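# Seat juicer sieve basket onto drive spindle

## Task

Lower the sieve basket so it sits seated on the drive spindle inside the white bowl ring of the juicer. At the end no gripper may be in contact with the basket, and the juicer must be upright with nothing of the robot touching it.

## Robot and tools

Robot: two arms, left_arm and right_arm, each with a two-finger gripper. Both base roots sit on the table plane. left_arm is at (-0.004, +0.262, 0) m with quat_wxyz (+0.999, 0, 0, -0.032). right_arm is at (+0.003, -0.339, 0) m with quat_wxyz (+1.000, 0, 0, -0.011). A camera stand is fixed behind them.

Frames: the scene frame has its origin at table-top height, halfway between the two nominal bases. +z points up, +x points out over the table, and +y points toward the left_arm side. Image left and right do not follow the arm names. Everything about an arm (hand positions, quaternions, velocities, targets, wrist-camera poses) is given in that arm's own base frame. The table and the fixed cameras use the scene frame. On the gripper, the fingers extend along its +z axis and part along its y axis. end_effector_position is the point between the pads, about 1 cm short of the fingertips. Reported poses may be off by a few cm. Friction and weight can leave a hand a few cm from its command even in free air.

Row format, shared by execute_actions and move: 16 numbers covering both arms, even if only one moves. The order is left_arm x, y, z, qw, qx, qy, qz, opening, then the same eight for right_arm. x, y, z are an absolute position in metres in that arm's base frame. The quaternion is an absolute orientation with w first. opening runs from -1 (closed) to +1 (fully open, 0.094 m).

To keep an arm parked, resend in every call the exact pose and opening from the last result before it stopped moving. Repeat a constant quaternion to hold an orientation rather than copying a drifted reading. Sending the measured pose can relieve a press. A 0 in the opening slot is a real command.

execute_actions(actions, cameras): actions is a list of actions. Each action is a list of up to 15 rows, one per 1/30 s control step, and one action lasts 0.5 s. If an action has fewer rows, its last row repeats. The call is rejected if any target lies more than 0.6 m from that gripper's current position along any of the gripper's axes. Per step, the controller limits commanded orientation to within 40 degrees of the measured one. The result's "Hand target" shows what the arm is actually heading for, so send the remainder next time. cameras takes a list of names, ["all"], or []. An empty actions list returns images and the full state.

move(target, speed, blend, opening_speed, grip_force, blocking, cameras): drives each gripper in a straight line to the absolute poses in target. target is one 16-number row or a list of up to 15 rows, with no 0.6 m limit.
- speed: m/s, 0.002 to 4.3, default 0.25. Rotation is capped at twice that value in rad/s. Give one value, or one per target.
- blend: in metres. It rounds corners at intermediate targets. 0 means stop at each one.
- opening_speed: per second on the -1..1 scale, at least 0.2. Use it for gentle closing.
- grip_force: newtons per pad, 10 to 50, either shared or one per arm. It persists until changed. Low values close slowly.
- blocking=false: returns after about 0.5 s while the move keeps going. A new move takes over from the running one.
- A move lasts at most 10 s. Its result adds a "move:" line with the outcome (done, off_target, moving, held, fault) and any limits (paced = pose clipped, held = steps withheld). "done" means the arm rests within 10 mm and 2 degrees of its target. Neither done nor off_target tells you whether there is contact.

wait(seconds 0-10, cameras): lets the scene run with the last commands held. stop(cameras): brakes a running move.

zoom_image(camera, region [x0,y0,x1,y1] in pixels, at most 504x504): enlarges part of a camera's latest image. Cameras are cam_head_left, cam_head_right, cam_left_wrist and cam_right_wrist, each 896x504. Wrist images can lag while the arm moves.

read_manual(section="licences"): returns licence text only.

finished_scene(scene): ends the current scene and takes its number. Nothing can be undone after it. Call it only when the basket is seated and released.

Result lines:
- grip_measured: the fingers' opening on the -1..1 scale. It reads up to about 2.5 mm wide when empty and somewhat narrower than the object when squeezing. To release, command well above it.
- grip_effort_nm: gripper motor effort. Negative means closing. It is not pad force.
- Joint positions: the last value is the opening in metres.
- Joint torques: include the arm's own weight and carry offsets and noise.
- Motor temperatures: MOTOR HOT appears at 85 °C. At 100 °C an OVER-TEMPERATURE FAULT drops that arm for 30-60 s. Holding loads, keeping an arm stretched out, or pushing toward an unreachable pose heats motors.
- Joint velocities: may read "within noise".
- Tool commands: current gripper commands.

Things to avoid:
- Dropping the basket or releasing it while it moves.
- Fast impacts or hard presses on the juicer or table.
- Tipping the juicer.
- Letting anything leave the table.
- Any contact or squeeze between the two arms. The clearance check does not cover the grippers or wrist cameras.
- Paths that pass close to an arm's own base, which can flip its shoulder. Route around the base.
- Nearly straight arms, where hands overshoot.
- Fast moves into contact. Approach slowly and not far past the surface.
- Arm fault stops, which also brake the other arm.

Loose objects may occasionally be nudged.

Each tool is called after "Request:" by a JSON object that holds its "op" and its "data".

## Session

Request:
{"op": "execute_actions", "data": {"actions": []}}

Request:
{"op": "zoom_image", "data": {"camera": "cam_head_left", "region": [380, 180, 680, 440]}}

Scene clock: 0.00 s.
left_arm: end_effector_position=(+0.1876, +0.4349, +0.1883) grip_measured=+1.000 grip_effort_nm=n/a end_effector_quat_wxyz=(-0.204, +0.816, -0.425, -0.335) | right_arm: end_effector_position=(+0.6874, +0.3407, +0.4010) grip_measured=+1.000 grip_effort_nm=n/a end_effector_quat_wxyz=(+0.468, +0.128, +0.829, +0.277)
Joint positions: left_arm=[0.915 1.417 1.05 -0.842 -0.737 -1.125 0.094] | right_arm=[0.481 1.76 1.793 -0.456 0.091 0.73 0.094]
Joint velocities: within noise
Joint torques (N m): no reading
Motor temperatures (°C): left_arm=[25 34 29 25 24 26 27] | right_arm=[26 28 29 23 26 25 25]
Heat: left arm: hottest shoulder 34 °C; right arm: hottest elbow 29 °C.
Hand target: left_arm +0.1929, +0.4418, +0.1992; -0.216, +0.816, -0.420, -0.333 | right_arm +0.6886, +0.3414, +0.4278; +0.483, +0.128, +0.817, +0.289
Tool commands: left_gripper/opening=+1.0 right_gripper/opening=+1.0
camera_calibration:
cam_left_wrist: T_world_to_cam=[[0.833199, 0.549953, 0.0577081, -0.402113], [0.549841, -0.812865, -0.192162, 0.319701], [-0.0587715, 0.19184, -0.979665, 0.229655], [0, 0, 0, 1]] pos_world=[0.172753, 0.43696, 0.309625]
cam_right_wrist: T_world_to_cam=[[0.0861361, -0.793829, -0.602011, 0.464094], [-0.864712, 0.240549, -0.440919, 0.738678], [0.494827, 0.558545, -0.665713, -0.1468], [0, 0, 0, 1]] pos_world=[0.671409, 0.272718, 0.50736]

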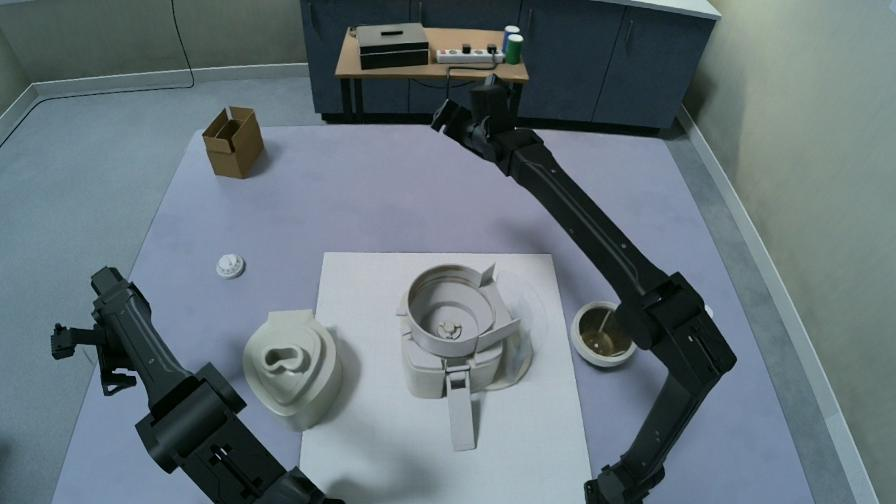

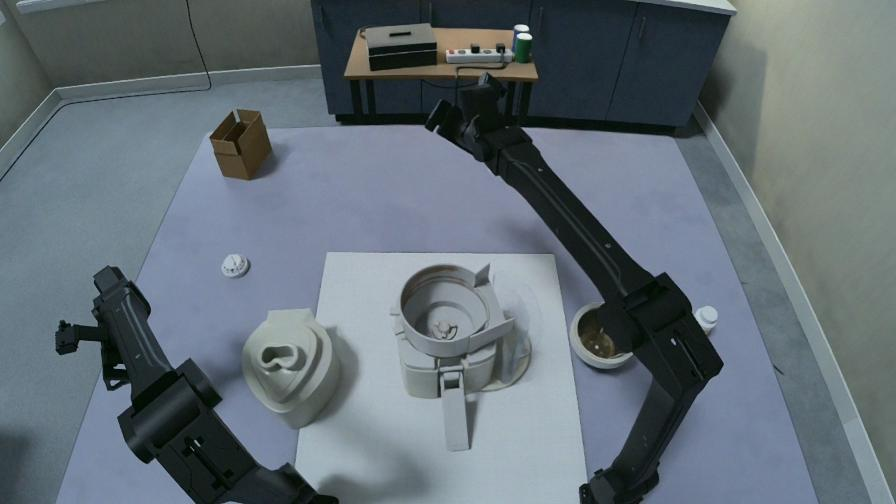

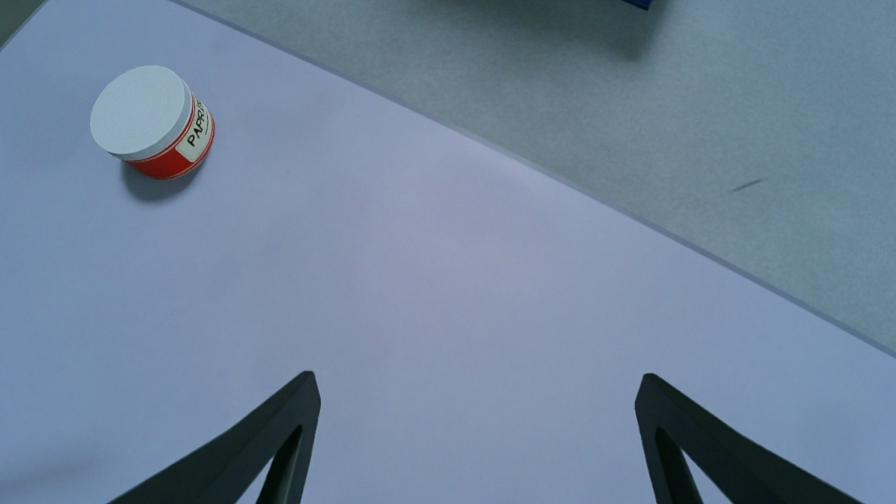

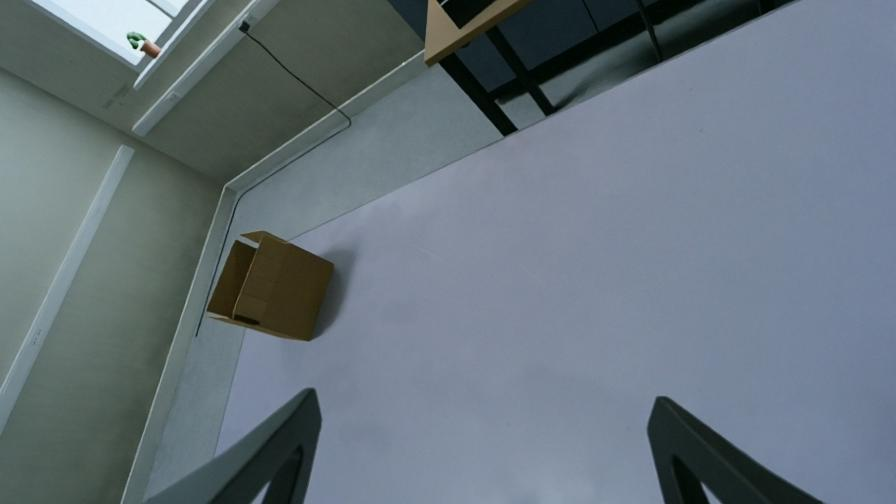

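Scaled by 1.680 from the camera's 896x504 image, which has a finer 1280x720 frame.

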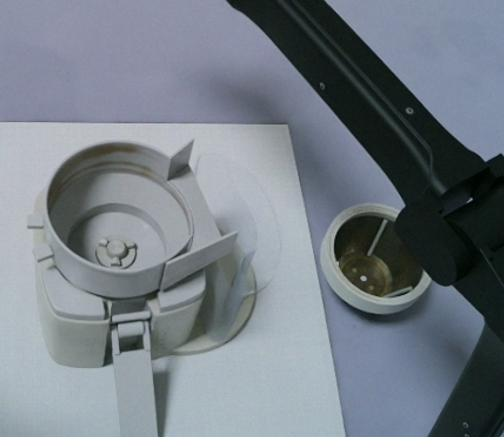

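Request:
{"op": "move", "data": {"target": [0.1876,0.4349,0.1883,-0.204,0.816,-0.425,-0.335,1,0.33,0.15,0.42,0.342,0,0.94,0,0.2], "speed": 0.5, "cameras": ["cam_head_left","cam_right_wrist"]}}

Request:
{"op": "zoom_image", "data": {"camera": "cam_head_left", "region": [540, 270, 660, 390]}}

Request:
{"op": "zoom_image", "data": {"camera": "cam_right_wrist", "region": [100, 260, 300, 460]}}

Scene clock: 7.43 s.
left_arm: end_effector_position=(+0.1876, +0.4349, +0.1883) grip_measured=+1.000 grip_effort_nm=0.02 end_effector_quat_wxyz=(-0.204, +0.816, -0.425, -0.335) | right_arm: end_effector_position=(+0.3325, +0.1471, +0.4277) grip_measured=+0.202 grip_effort_nm=-0.10 end_effector_quat_wxyz=(+0.351, +0.005, +0.936, +0.005)
Joint positions: left_arm=[0.915 1.417 1.05 -0.842 -0.737 -1.125 0.094] | right_arm=[0.592 0.967 1.336 -1.31 0.371 0.48 0.056]
Joint torques (N m): left_arm=[1.2 -11.16 9.96 0.84 -0.55 -0.02] | right_arm=[0.32 -3.55 9.26 1.39 0.38 0]
Heat: left arm: hottest shoulder 34 °C; right arm: hottest elbow 32 °C.
Hand target: left_arm +0.1876, +0.4349, +0.1882; -0.204, +0.816, -0.425, -0.335 | right_arm +0.3300, +0.1499, +0.4202; +0.342, +0.000, +0.940, +0.000
Off the commanded pose: left_arm 0.000 m, 0 deg | right_arm 0.009 m, 1 deg.
move: done
camera_calibration:
cam_right_wrist: T_world_to_cam=[[0.0235536, -0.998375, -0.0518971, 0.172618], [-0.974006, -0.011218, -0.226246, 0.471747], [0.225296, 0.055877, -0.972687, 0.449564], [0, 0, 0, 1]] pos_world=[0.354133, 0.15251, 0.552974]
Images, in order (width x height): cam_head_left 896x504, cam_right_wrist 896x504.

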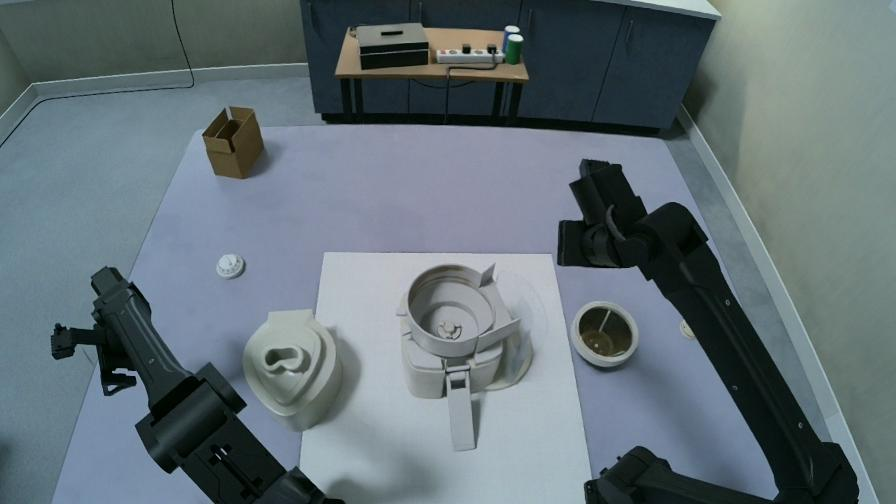

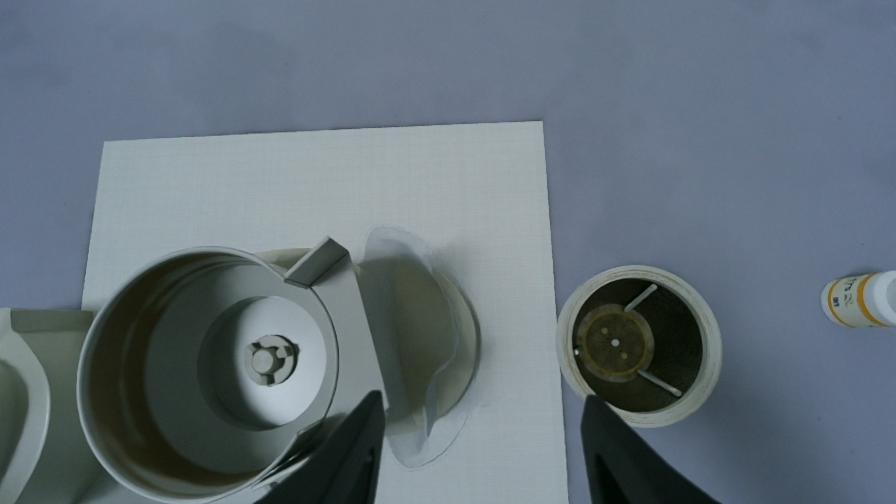

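Scaled by 4.200 from the camera's 896x504 image, which has a finer 1280x720 frame.

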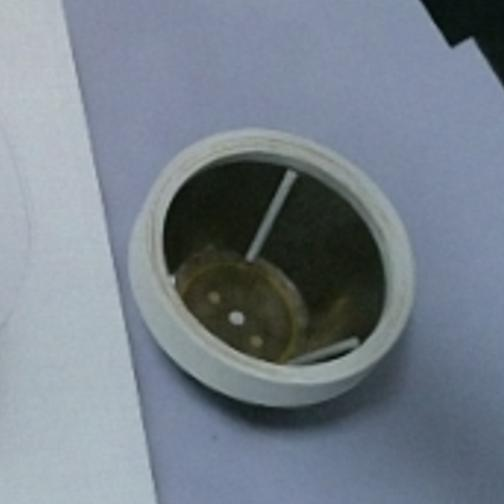

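Scaled by 2.520 from the camera's 896x504 image, which has a finer 1280x720 frame.

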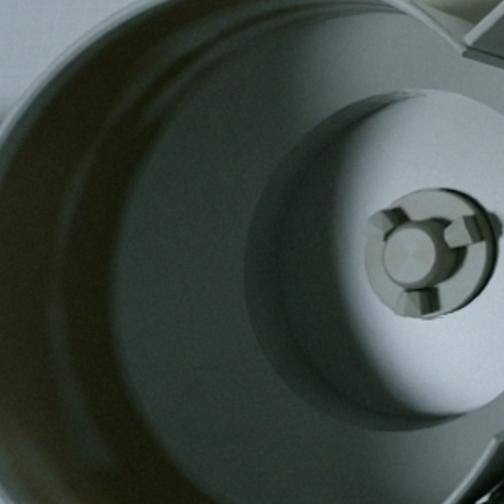

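Request:
{"op": "move", "data": {"target": [[0.1876,0.4349,0.1883,-0.204,0.816,-0.425,-0.335,1,0.420,-0.072,0.26,0,-0.3256,0.9455,0,0.2],[0.1876,0.4349,0.1883,-0.204,0.816,-0.425,-0.335,1,0.420,-0.072,0.16,0,-0.3256,0.9455,0,0.2]], "speed": 0.35, "blend": 0.04, "cameras": ["cam_head_left","cam_right_wrist"]}}

Request:
{"op": "zoom_image", "data": {"camera": "cam_head_left", "region": [540, 220, 720, 390]}}

Scene clock: 33.07 s.
left_arm: end_effector_position=(+0.1876, +0.4349, +0.1883) grip_measured=+1.000 grip_effort_nm=0.02 end_effector_quat_wxyz=(-0.204, +0.816, -0.425, -0.335) | right_arm: end_effector_position=(+0.4192, -0.0678, +0.1624) grip_measured=+0.202 grip_effort_nm=-0.10 end_effector_quat_wxyz=(-0.003, -0.324, +0.946, +0.002)
Joint positions: left_arm=[0.915 1.417 1.05 -0.842 -0.737 -1.125 0.094] | right_arm=[-0.159 1.49 1.216 -1.305 0 -0.82 0.056]
Joint torques (N m): left_arm=[1.9 -10.75 9.7 0.98 -0.51 -0.04] | right_arm=[-1.32 -10.34 8.47 1.28 -0.05 -0.24]
Motor temperatures (°C): left_arm=[25 35 35 25 24 26 27] | right_arm=[26 29 34 23 26 25 25]
Heat: left arm: hottest shoulder 35 °C; right arm: hottest elbow 34 °C.
Hand target: left_arm +0.1876, +0.4349, +0.1882; -0.204, +0.816, -0.425, -0.335 | right_arm +0.4198, -0.0720, +0.1600; +0.000, -0.326, +0.946, +0.000
Off the commanded pose: left_arm 0.000 m, 0 deg | right_arm 0.005 m, 0 deg.
move: done
camera_calibration:
cam_right_wrist: T_world_to_cam=[[0.609814, -0.790704, -0.0539901, -0.28906], [-0.680752, -0.557463, 0.475196, 0.219869], [-0.405837, -0.253027, -0.878222, 0.412333], [0, 0, 0, 1]] pos_world=[0.493289, -0.00166015, 0.242033]
Images, in order (width x height): cam_head_left 896x504, cam_right_wrist 896x504.

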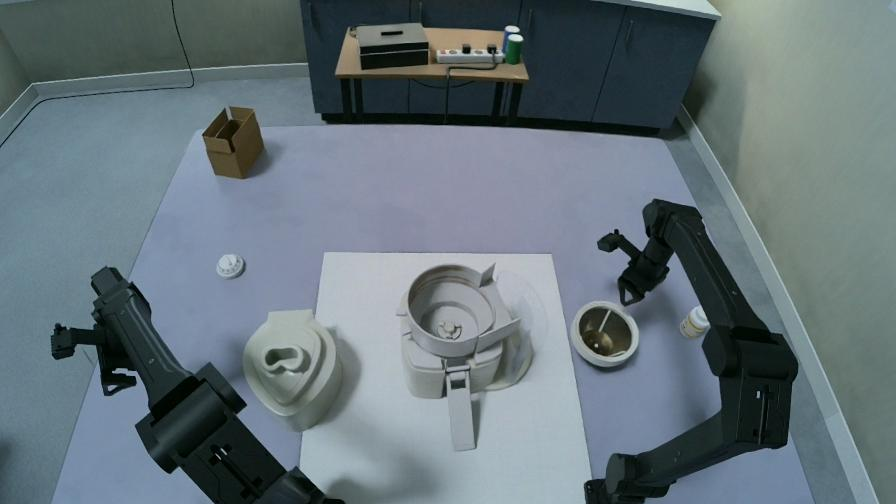

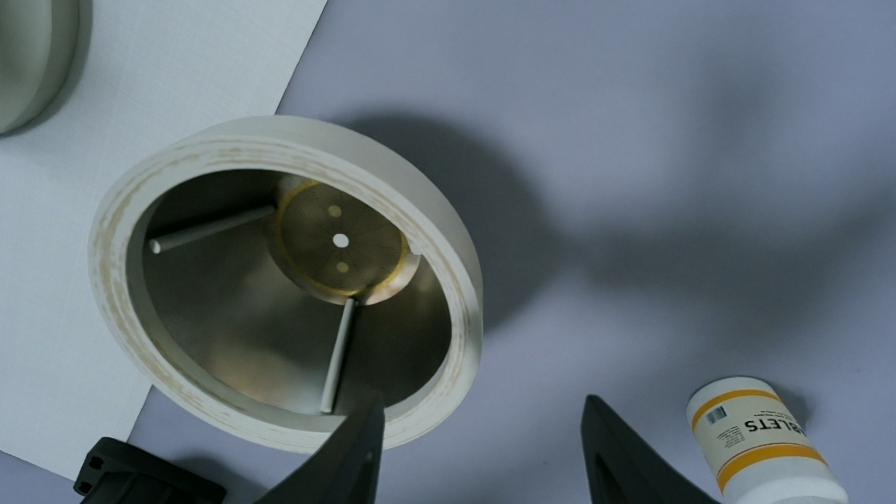

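Scaled by 2.800 from the camera's 896x504 image, which has a finer 1280x720 frame.

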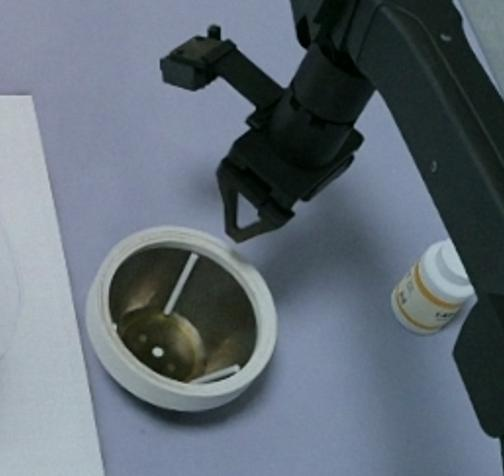

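Request:
{"op": "move", "data": {"target": [0.1876,0.4349,0.1883,-0.204,0.816,-0.425,-0.335,1,0.411,-0.070,0.087,0,-0.3256,0.9455,0,0.2], "speed": 0.12, "cameras": ["cam_head_left","cam_right_wrist"]}}

Request:
{"op": "zoom_image", "data": {"camera": "cam_head_left", "region": [540, 220, 720, 390]}}

Scene clock: 39.93 s.
left_arm: end_effector_position=(+0.1876, +0.4349, +0.1883) grip_measured=+1.000 grip_effort_nm=0.02 end_effector_quat_wxyz=(-0.204, +0.816, -0.425, -0.335) | right_arm: end_effector_position=(+0.4113, -0.0665, +0.0913) grip_measured=+0.202 grip_effort_nm=-0.10 end_effector_quat_wxyz=(-0.001, -0.325, +0.946, +0.000)
Joint positions: left_arm=[0.915 1.417 1.05 -0.842 -0.737 -1.125 0.094] | right_arm=[-0.159 1.535 1.068 -1.106 0 -0.82 0.056]
Joint torques (N m): left_arm=[2.14 -11.69 10.09 0.92 -0.49 -0.06] | right_arm=[-1.38 -9.7 7.6 1.32 -0.08 -0.19]
Heat: left arm: hottest elbow 36 °C; right arm: hottest elbow 34 °C.
Hand target: left_arm +0.1876, +0.4349, +0.1882; -0.204, +0.816, -0.425, -0.335 | right_arm +0.4110, -0.0700, +0.0871; +0.000, -0.325, +0.946, +0.000
Off the commanded pose: left_arm 0.000 m, 0 deg | right_arm 0.006 m, 0 deg.
move: done
camera_calibration:
cam_right_wrist: T_world_to_cam=[[0.610357, -0.790541, -0.0500909, -0.287719], [-0.683071, -0.557293, 0.472057, 0.250247], [-0.401096, -0.253908, -0.880144, 0.34514], [0, 0, 0, 1]] pos_world=[0.484981, -0.000359059, 0.17123]
Images, in order (width x height): cam_head_left 896x504, cam_right_wrist 896x504.

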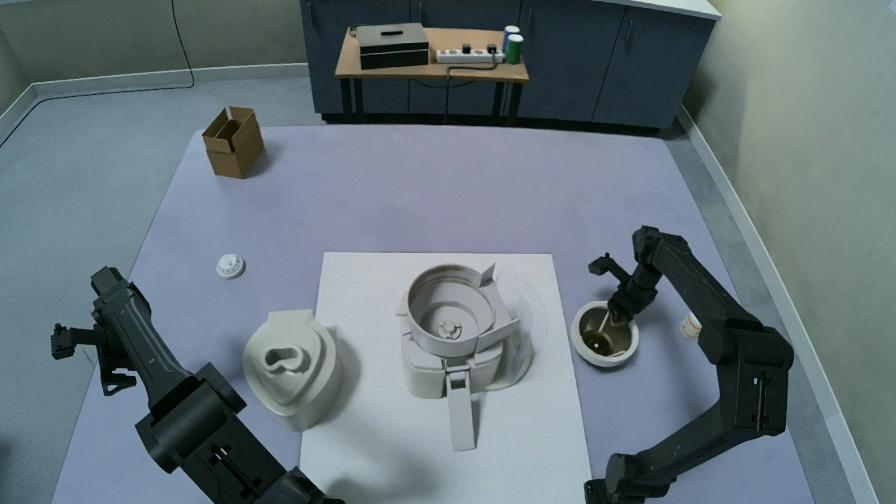

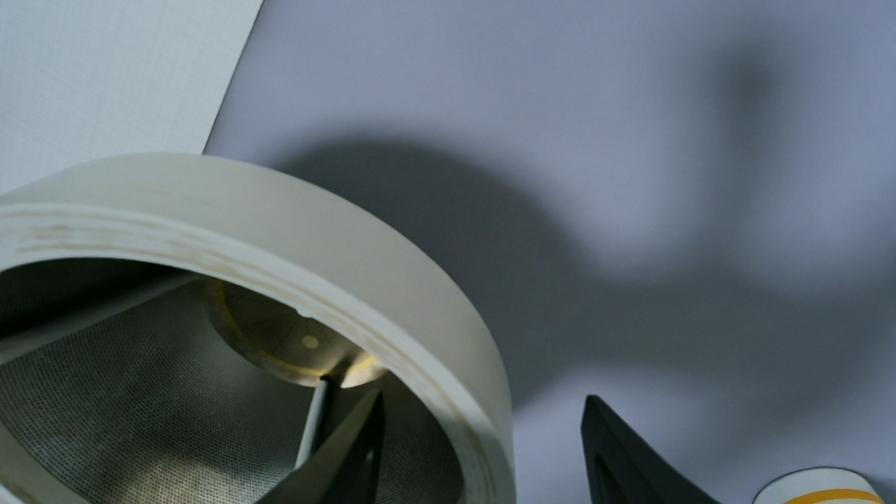

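Scaled by 2.800 from the camera's 896x504 image, which has a finer 1280x720 frame.

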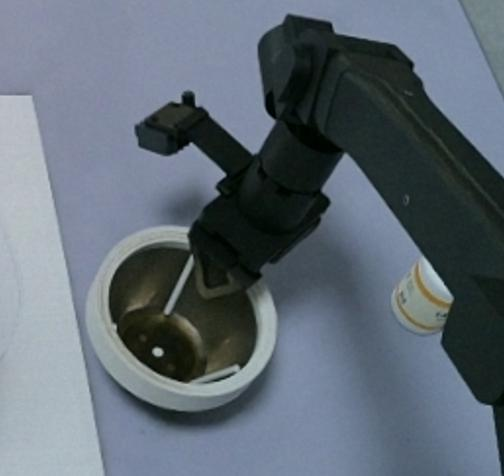

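Request:
{"op": "move", "data": {"target": [[0.1876,0.4349,0.1883,-0.204,0.816,-0.425,-0.335,1,0.411,-0.070,0.085,0,-0.3256,0.9455,0,-1],[0.1876,0.4349,0.1883,-0.204,0.816,-0.425,-0.335,1,0.411,-0.070,0.36,0,-0.3256,0.9455,0,-1],[0.1876,0.4349,0.1883,-0.204,0.816,-0.425,-0.335,1,0.335,0.275,0.36,0.0055,0.1044,0.9931,0.0520,-1],[0.1876,0.4349,0.1883,-0.204,0.816,-0.425,-0.335,1,0.326,0.283,0.285,0.0055,0.1044,0.9931,0.0520,-1]], "speed": [0.1,0.25,0.28,0.15], "blend": [0,0.03,0.02,0], "opening_speed": 1.2, "cameras": ["cam_head_left","cam_right_wrist"]}}

Request:
{"op": "zoom_image", "data": {"camera": "cam_head_left", "region": [380, 220, 560, 370]}}

Scene clock: 57.40 s.
left_arm: end_effector_position=(+0.1876, +0.4349, +0.1883) grip_measured=+1.000 grip_effort_nm=0.02 end_effector_quat_wxyz=(-0.204, +0.816, -0.425, -0.335) | right_arm: end_effector_position=(+0.3279, +0.2780, +0.2770) grip_measured=-0.701 grip_effort_nm=-1.03 end_effector_quat_wxyz=(-0.007, +0.105, +0.994, +0.039)
Joint positions: left_arm=[0.915 1.417 1.05 -0.842 -0.737 -1.125 0.094] | right_arm=[0.678 1.432 1.456 -1.55 -0.066 0.89 0.014]
Joint torques (N m): left_arm=[1.61 -12.22 9.77 0.84 -0.47 -0.1] | right_arm=[0.73 -11.16 9.63 1.57 0.08 0.09]
Heat: left arm: hottest elbow 37 °C; right arm: hottest elbow 35 °C.
Hand target: left_arm +0.1876, +0.4349, +0.1882; -0.204, +0.816, -0.425, -0.335 | right_arm +0.3260, +0.2829, +0.2851; +0.005, +0.104, +0.993, +0.052
Off the commanded pose: left_arm 0.000 m, 0 deg | right_arm 0.010 m, 2 deg.
move: done
camera_calibration:
cam_right_wrist: T_world_to_cam=[[-0.213139, -0.968962, -0.125235, 0.385373], [-0.86407, 0.127116, 0.487056, 0.162457], [-0.45602, 0.212023, -0.864345, 0.446726], [0, 0, 0, 1]] pos_world=[0.426228, 0.258044, 0.355262]
Images, in order (width x height): cam_head_left 896x504, cam_right_wrist 896x504.

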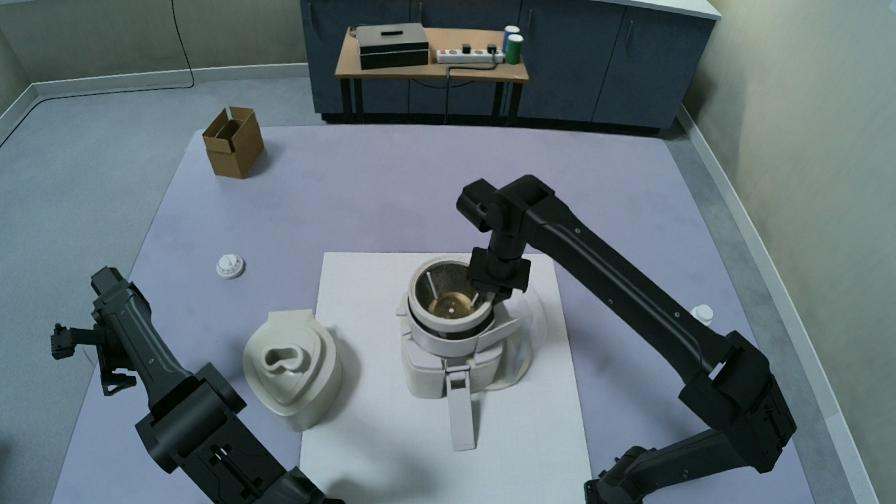

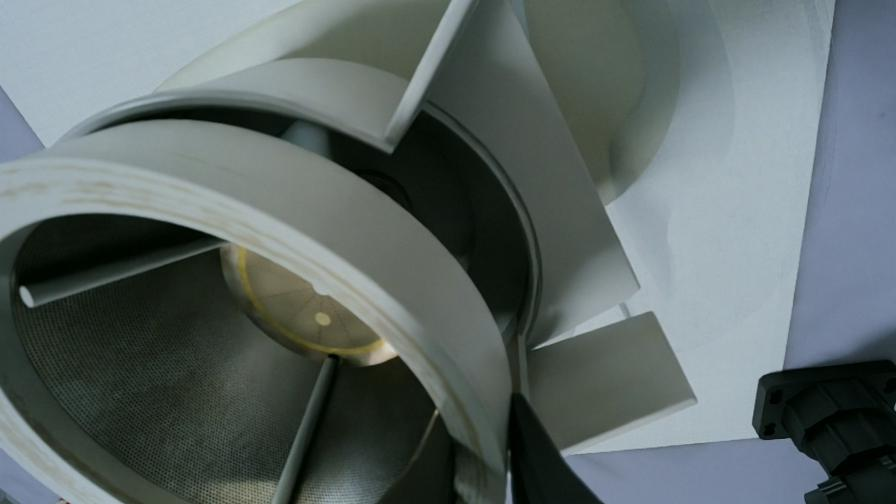

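Scaled by 2.800 from the camera's 896x504 image, which has a finer 1280x720 frame.

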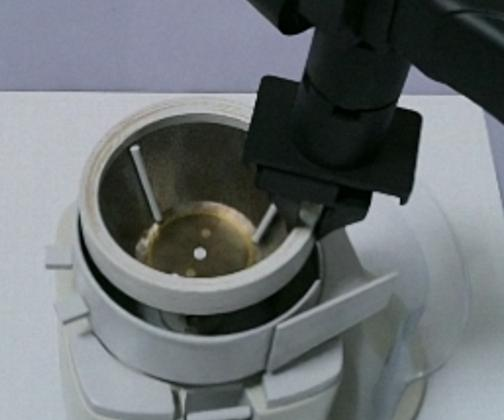

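Request:
{"op": "move", "data": {"target": [[0.1876,0.4349,0.1883,-0.204,0.816,-0.425,-0.335,1,0.324,0.284,0.250,0.0055,0.1044,0.9931,0.0520,-1],[0.1876,0.4349,0.1883,-0.204,0.816,-0.425,-0.335,1,0.325,0.285,0.214,0.0055,0.1044,0.9931,0.0520,-1],[0.1876,0.4349,0.1883,-0.204,0.816,-0.425,-0.335,1,0.333,0.286,0.211,0.0055,0.1044,0.9931,0.0520,-1],[0.1876,0.4349,0.1883,-0.204,0.816,-0.425,-0.335,1,0.331,0.278,0.211,0.0055,0.1044,0.9931,0.0520,-1],[0.1876,0.4349,0.1883,-0.204,0.816,-0.425,-0.335,1,0.319,0.278,0.211,0.0055,0.1044,0.9931,0.0520,-1],[0.1876,0.4349,0.1883,-0.204,0.816,-0.425,-0.335,1,0.314,0.286,0.211,0.0055,0.1044,0.9931,0.0520,-1],[0.1876,0.4349,0.1883,-0.204,0.816,-0.425,-0.335,1,0.319,0.295,0.211,0.0055,0.1044,0.9931,0.0520,-1],[0.1876,0.4349,0.1883,-0.204,0.816,-0.425,-0.335,1,0.325,0.286,0.205,0.0055,0.1044,0.9931,0.0520,-1]], "speed": [0.08,0.06,0.03,0.03,0.03,0.03,0.03,0.03], "blend": 0.003, "cameras": ["cam_head_left","cam_right_wrist"]}}

Request:
{"op": "zoom_image", "data": {"camera": "cam_head_left", "region": [380, 220, 560, 370]}}

Scene clock: 71.07 s.
left_arm: end_effector_position=(+0.1876, +0.4349, +0.1883) grip_measured=+1.000 grip_effort_nm=0.02 end_effector_quat_wxyz=(-0.204, +0.816, -0.425, -0.335) | right_arm: end_effector_position=(+0.3253, +0.2807, +0.2423) grip_measured=-0.701 grip_effort_nm=-1.03 end_effector_quat_wxyz=(+0.029, +0.113, +0.990, +0.080)
Joint positions: left_arm=[0.915 1.417 1.05 -0.842 -0.737 -1.125 0.094] | right_arm=[0.685 1.363 1.29 -1.342 -0.07 0.917 0.014]
Joint torques (N m): left_arm=[2.32 -11.75 10.06 0.77 -0.47 -0.07] | right_arm=[0.26 -5.07 7.21 1.62 0.25 -0.18]
Heat: left arm: hottest elbow 38 °C; right arm: hottest elbow 36 °C.
Hand target: left_arm +0.1876, +0.4349, +0.1882; -0.204, +0.816, -0.425, -0.335 | right_arm +0.3232, +0.2843, +0.2063; +0.005, +0.104, +0.993, +0.052
Off the commanded pose: left_arm 0.000 m, 0 deg | right_arm 0.038 m, 4 deg.
move: off_target (right_arm)
camera_calibration:
cam_right_wrist: T_world_to_cam=[[-0.218535, -0.952365, -0.212705, 0.401327], [-0.89796, 0.110936, 0.425865, 0.207178], [-0.381983, 0.284067, -0.879429, 0.374342], [0, 0, 0, 1]] pos_world=[0.416734, 0.252888, 0.326341]
Images, in order (width x height): cam_head_left 896x504, cam_right_wrist 896x504.

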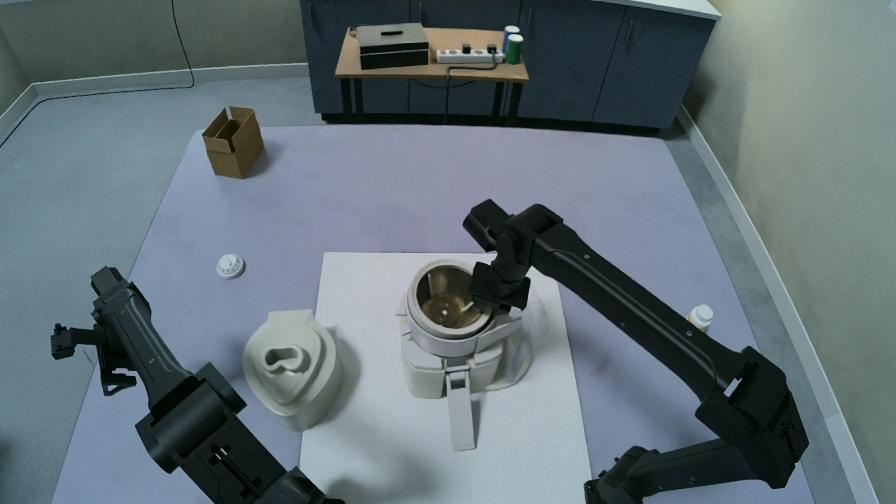

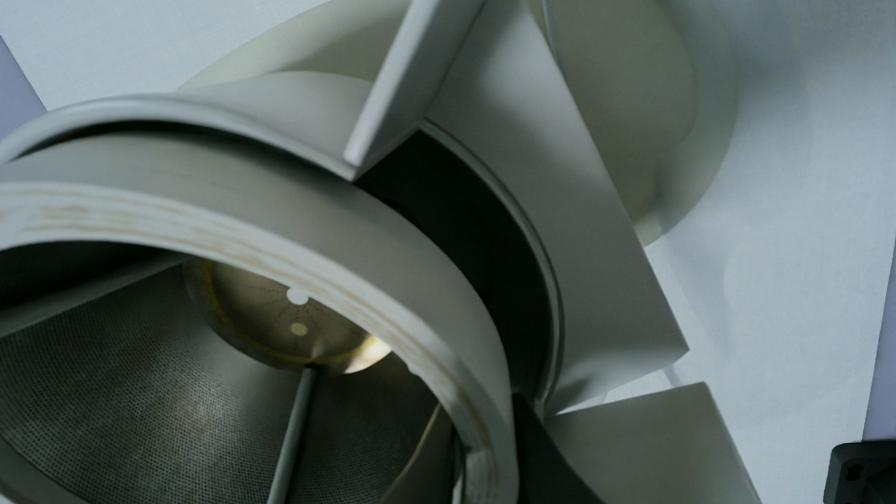

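Scaled by 2.800 from the camera's 896x504 image, which has a finer 1280x720 frame.

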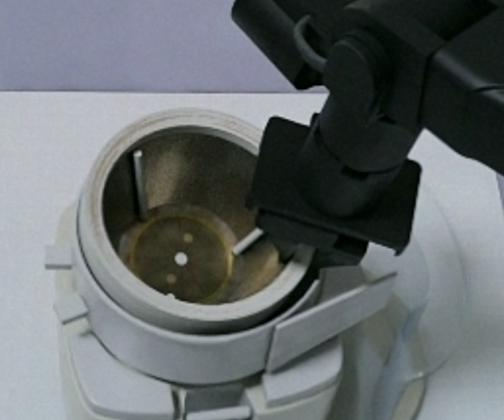

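Request:
{"op": "move", "data": {"target": [[0.1876,0.4349,0.1883,-0.204,0.816,-0.425,-0.335,1,0.325,0.276,0.285,0.0018,0.1045,0.9943,0.0174,-1],[0.1876,0.4349,0.1883,-0.204,0.816,-0.425,-0.335,1,0.325,0.276,0.242,0.0018,0.1045,0.9943,0.0174,-1]], "speed": 0.08, "cameras": ["cam_head_left","cam_right_wrist"]}}

Request:
{"op": "zoom_image", "data": {"camera": "cam_head_left", "region": [380, 220, 560, 370]}}

Scene clock: 79.10 s.
left_arm: end_effector_position=(+0.1876, +0.4349, +0.1883) grip_measured=+1.000 grip_effort_nm=0.02 end_effector_quat_wxyz=(-0.204, +0.816, -0.425, -0.335) | right_arm: end_effector_position=(+0.3247, +0.2717, +0.2409) grip_measured=-0.716 grip_effort_nm=-1.03 end_effector_quat_wxyz=(-0.005, +0.113, +0.994, +0.011)
Joint positions: left_arm=[0.915 1.417 1.05 -0.842 -0.737 -1.125 0.094] | right_arm=[0.689 1.441 1.373 -1.494 -0.022 0.915 0.013]
Joint torques (N m): left_arm=[1.49 -11.34 9.78 0.84 -0.5 -0.04] | right_arm=[0.38 -10.46 9.31 1.47 0.08 -0.15]
Heat: left arm: hottest elbow 38 °C; right arm: hottest elbow 36 °C.
Hand target: left_arm +0.1876, +0.4349, +0.1882; -0.204, +0.816, -0.425, -0.335 | right_arm +0.3250, +0.2761, +0.2421; +0.002, +0.104, +0.994, +0.017
Off the commanded pose: left_arm 0.000 m, 0 deg | right_arm 0.004 m, 1 deg.
move: done
camera_calibration:
cam_right_wrist: T_world_to_cam=[[-0.227833, -0.971281, -0.0686001, 0.365791], [-0.860629, 0.167923, 0.480748, 0.167407], [-0.455422, 0.16857, -0.874171, 0.429369], [0, 0, 0, 1]] pos_world=[0.422958, 0.254795, 0.319954]
Images, in order (width x height): cam_head_left 896x504, cam_right_wrist 896x504.

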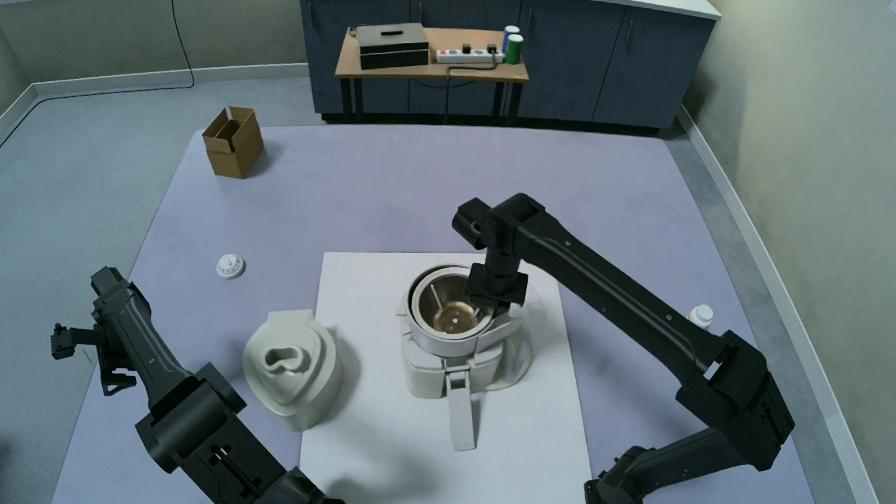

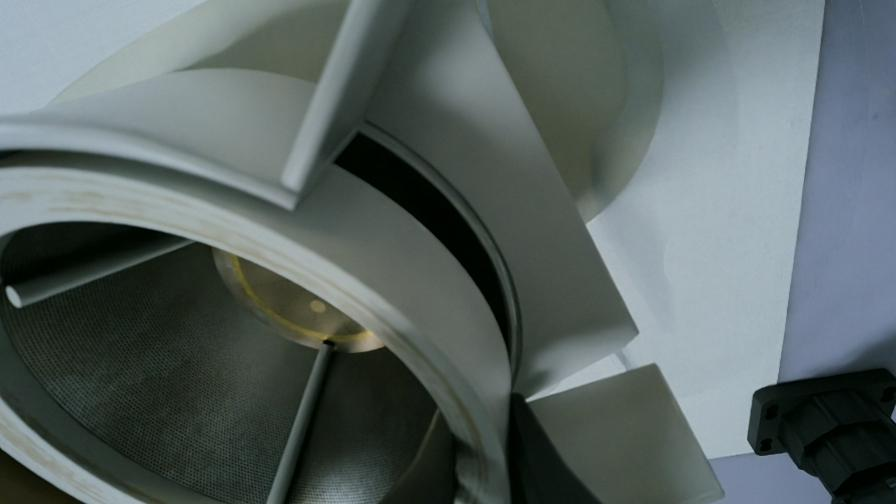

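Scaled by 2.800 from the camera's 896x504 image, which has a finer 1280x720 frame.

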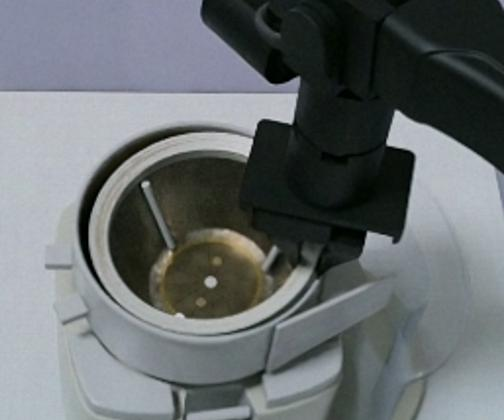

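Request:
{"op": "move", "data": {"target": [[0.1876,0.4349,0.1883,-0.204,0.816,-0.425,-0.335,1,0.325,0.281,0.236,0.0055,0.1044,0.9931,0.0520,-1],[0.1876,0.4349,0.1883,-0.204,0.816,-0.425,-0.335,1,0.325,0.285,0.214,0.0055,0.1044,0.9931,0.0520,-1],[0.1876,0.4349,0.1883,-0.204,0.816,-0.425,-0.335,1,0.333,0.286,0.211,0.0055,0.1044,0.9931,0.0520,-1],[0.1876,0.4349,0.1883,-0.204,0.816,-0.425,-0.335,1,0.331,0.278,0.211,0.0055,0.1044,0.9931,0.0520,-1],[0.1876,0.4349,0.1883,-0.204,0.816,-0.425,-0.335,1,0.319,0.278,0.211,0.0055,0.1044,0.9931,0.0520,-1],[0.1876,0.4349,0.1883,-0.204,0.816,-0.425,-0.335,1,0.314,0.286,0.211,0.0055,0.1044,0.9931,0.0520,-1],[0.1876,0.4349,0.1883,-0.204,0.816,-0.425,-0.335,1,0.319,0.295,0.211,0.0055,0.1044,0.9931,0.0520,-1],[0.1876,0.4349,0.1883,-0.204,0.816,-0.425,-0.335,1,0.325,0.285,0.205,0.0055,0.1044,0.9931,0.0520,-1]], "speed": [0.08,0.06,0.03,0.03,0.03,0.03,0.03,0.03], "blend": 0.003, "cameras": ["cam_head_left","cam_right_wrist"]}}

Request:
{"op": "zoom_image", "data": {"camera": "cam_head_left", "region": [380, 220, 560, 370]}}

Scene clock: 94.40 s.
left_arm: end_effector_position=(+0.1876, +0.4349, +0.1883) grip_measured=+1.000 grip_effort_nm=0.02 end_effector_quat_wxyz=(-0.204, +0.816, -0.425, -0.335) | right_arm: end_effector_position=(+0.3244, +0.2778, +0.2193) grip_measured=-0.717 grip_effort_nm=-1.03 end_effector_quat_wxyz=(+0.010, +0.104, +0.993, +0.052)
Joint positions: left_arm=[0.915 1.417 1.05 -0.842 -0.737 -1.125 0.094] | right_arm=[0.685 1.405 1.276 -1.353 -0.058 0.897 0.013]
Joint torques (N m): left_arm=[1.61 -11.63 9.99 0.76 -0.48 -0.05] | right_arm=[0.56 -8 8.13 2.13 -0.19 0.04]
Heat: left arm: hottest elbow 39 °C; right arm: hottest elbow 37 °C.
Hand target: left_arm +0.1876, +0.4349, +0.1882; -0.204, +0.816, -0.425, -0.335 | right_arm +0.3246, +0.2846, +0.2052; +0.005, +0.104, +0.993, +0.052
Off the commanded pose: left_arm 0.000 m, 0 deg | right_arm 0.016 m, 1 deg.
move: off_target (right_arm)
camera_calibration:
cam_right_wrist: T_world_to_cam=[[-0.207262, -0.966138, -0.153685, 0.380749], [-0.881684, 0.116408, 0.457255, 0.202796], [-0.423881, 0.230274, -0.875956, 0.38231], [0, 0, 0, 1]] pos_world=[0.419771, 0.256214, 0.300673]
Images, in order (width x height): cam_head_left 896x504, cam_right_wrist 896x504.

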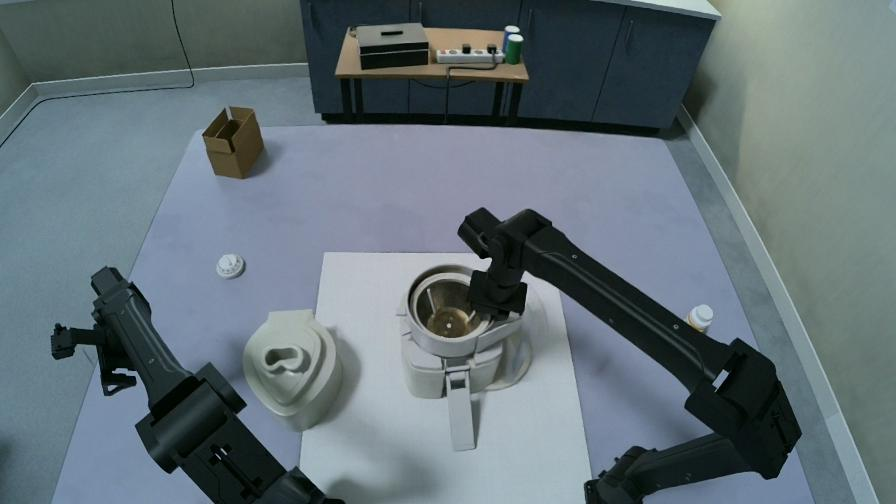

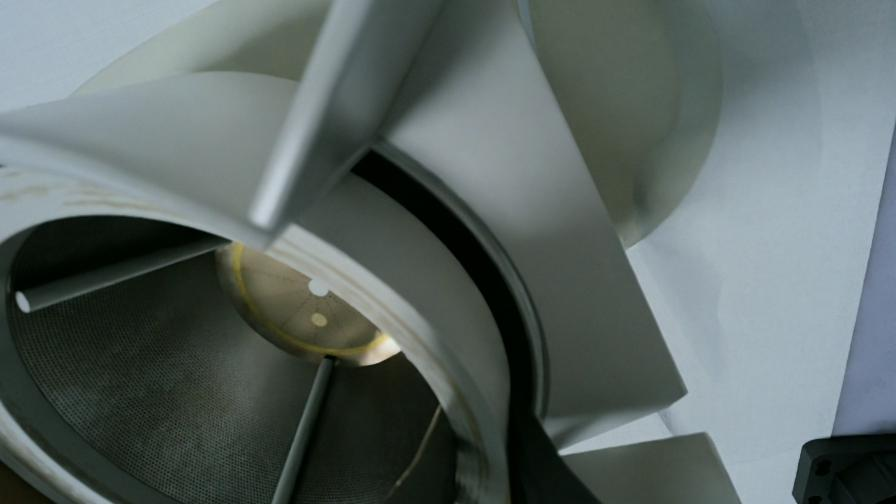

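Scaled by 2.800 from the camera's 896x504 image, which has a finer 1280x720 frame.

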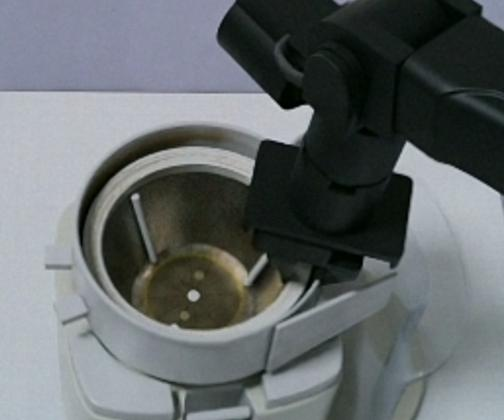

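Request:
{"op": "move", "data": {"target": [[0.1876,0.4349,0.1883,-0.204,0.816,-0.425,-0.335,1,0.325,0.284,0.211,0.0055,0.1044,0.9931,0.0520,-1],[0.1876,0.4349,0.1883,-0.204,0.816,-0.425,-0.335,1,0.325,0.284,0.2115,0.0055,0.1044,0.9931,0.0520,-0.45],[0.1876,0.4349,0.1883,-0.204,0.816,-0.425,-0.335,1,0.332,0.284,0.36,0.0055,0.1044,0.9931,0.0520,-0.45]], "speed": 0.15, "opening_speed": 0.8, "cameras": ["cam_right_wrist","cam_head_left"]}}

Request:
{"op": "zoom_image", "data": {"camera": "cam_head_left", "region": [380, 220, 560, 370]}}

Scene clock: 109.13 s.
left_arm: end_effector_position=(+0.1876, +0.4349, +0.1883) grip_measured=+1.000 grip_effort_nm=0.02 end_effector_quat_wxyz=(-0.204, +0.816, -0.425, -0.335) | right_arm: end_effector_position=(+0.3232, +0.2788, +0.3367) grip_measured=-0.452 grip_effort_nm=0.10 end_effector_quat_wxyz=(-0.004, +0.104, +0.994, +0.044)
Joint positions: left_arm=[0.915 1.417 1.05 -0.842 -0.737 -1.125 0.094] | right_arm=[0.685 1.433 1.615 -1.696 -0.067 0.896 0.026]
Joint torques (N m): left_arm=[1.85 -11.52 10 0.77 -0.54 -0.05] | right_arm=[-1.03 -9.7 14.83 0.25 0.11 -0.06]
Heat: left arm: hottest elbow 39 °C; right arm: hottest elbow 37 °C.
Hand target: left_arm +0.1876, +0.4349, +0.1882; -0.204, +0.816, -0.425, -0.335 | right_arm +0.3311, +0.2833, +0.3594; +0.013, +0.105, +0.993, +0.060
Off the commanded pose: left_arm 0.000 m, 0 deg | right_arm 0.025 m, 1 deg.
joint sent to its limit (right arm) — joint 4 (wrist pitch), lower limit. The joint targets still meet the commanded pose.
move: off_target (right_arm)
camera_calibration:
cam_right_wrist: T_world_to_cam=[[-0.210651, -0.968332, -0.134009, 0.394627], [-0.867448, 0.121951, 0.482351, 0.133416], [-0.450734, 0.217854, -0.865667, 0.493098], [0, 0, 0, 1]] pos_world=[0.421116, 0.258437, 0.415389]
Images, in order (width x height): cam_head_left 896x504, cam_right_wrist 896x504.

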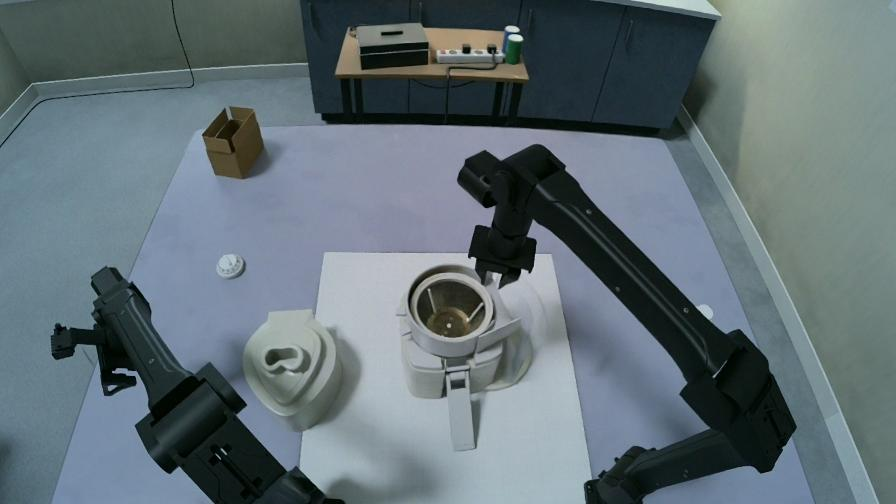

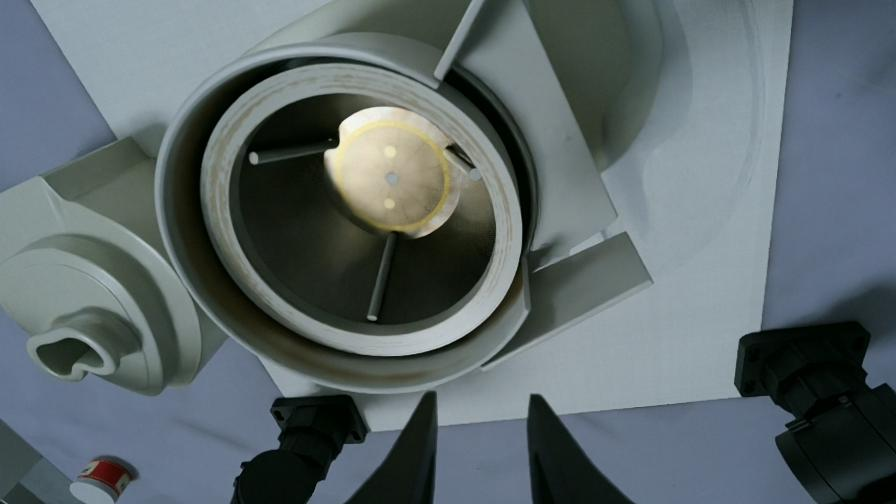

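Scaled by 2.800 from the camera's 896x504 image, which has a finer 1280x720 frame.

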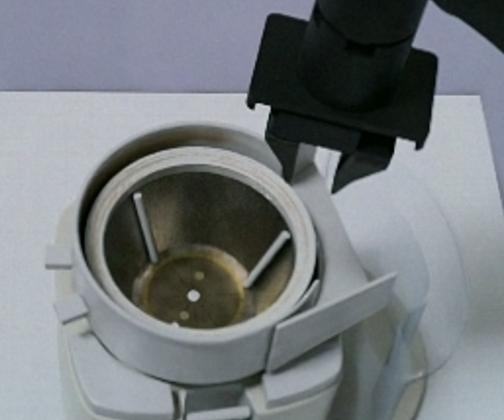

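Request:
{"op": "finished_scene", "data": {"scene": 3}}

The scene is finished: the task was done.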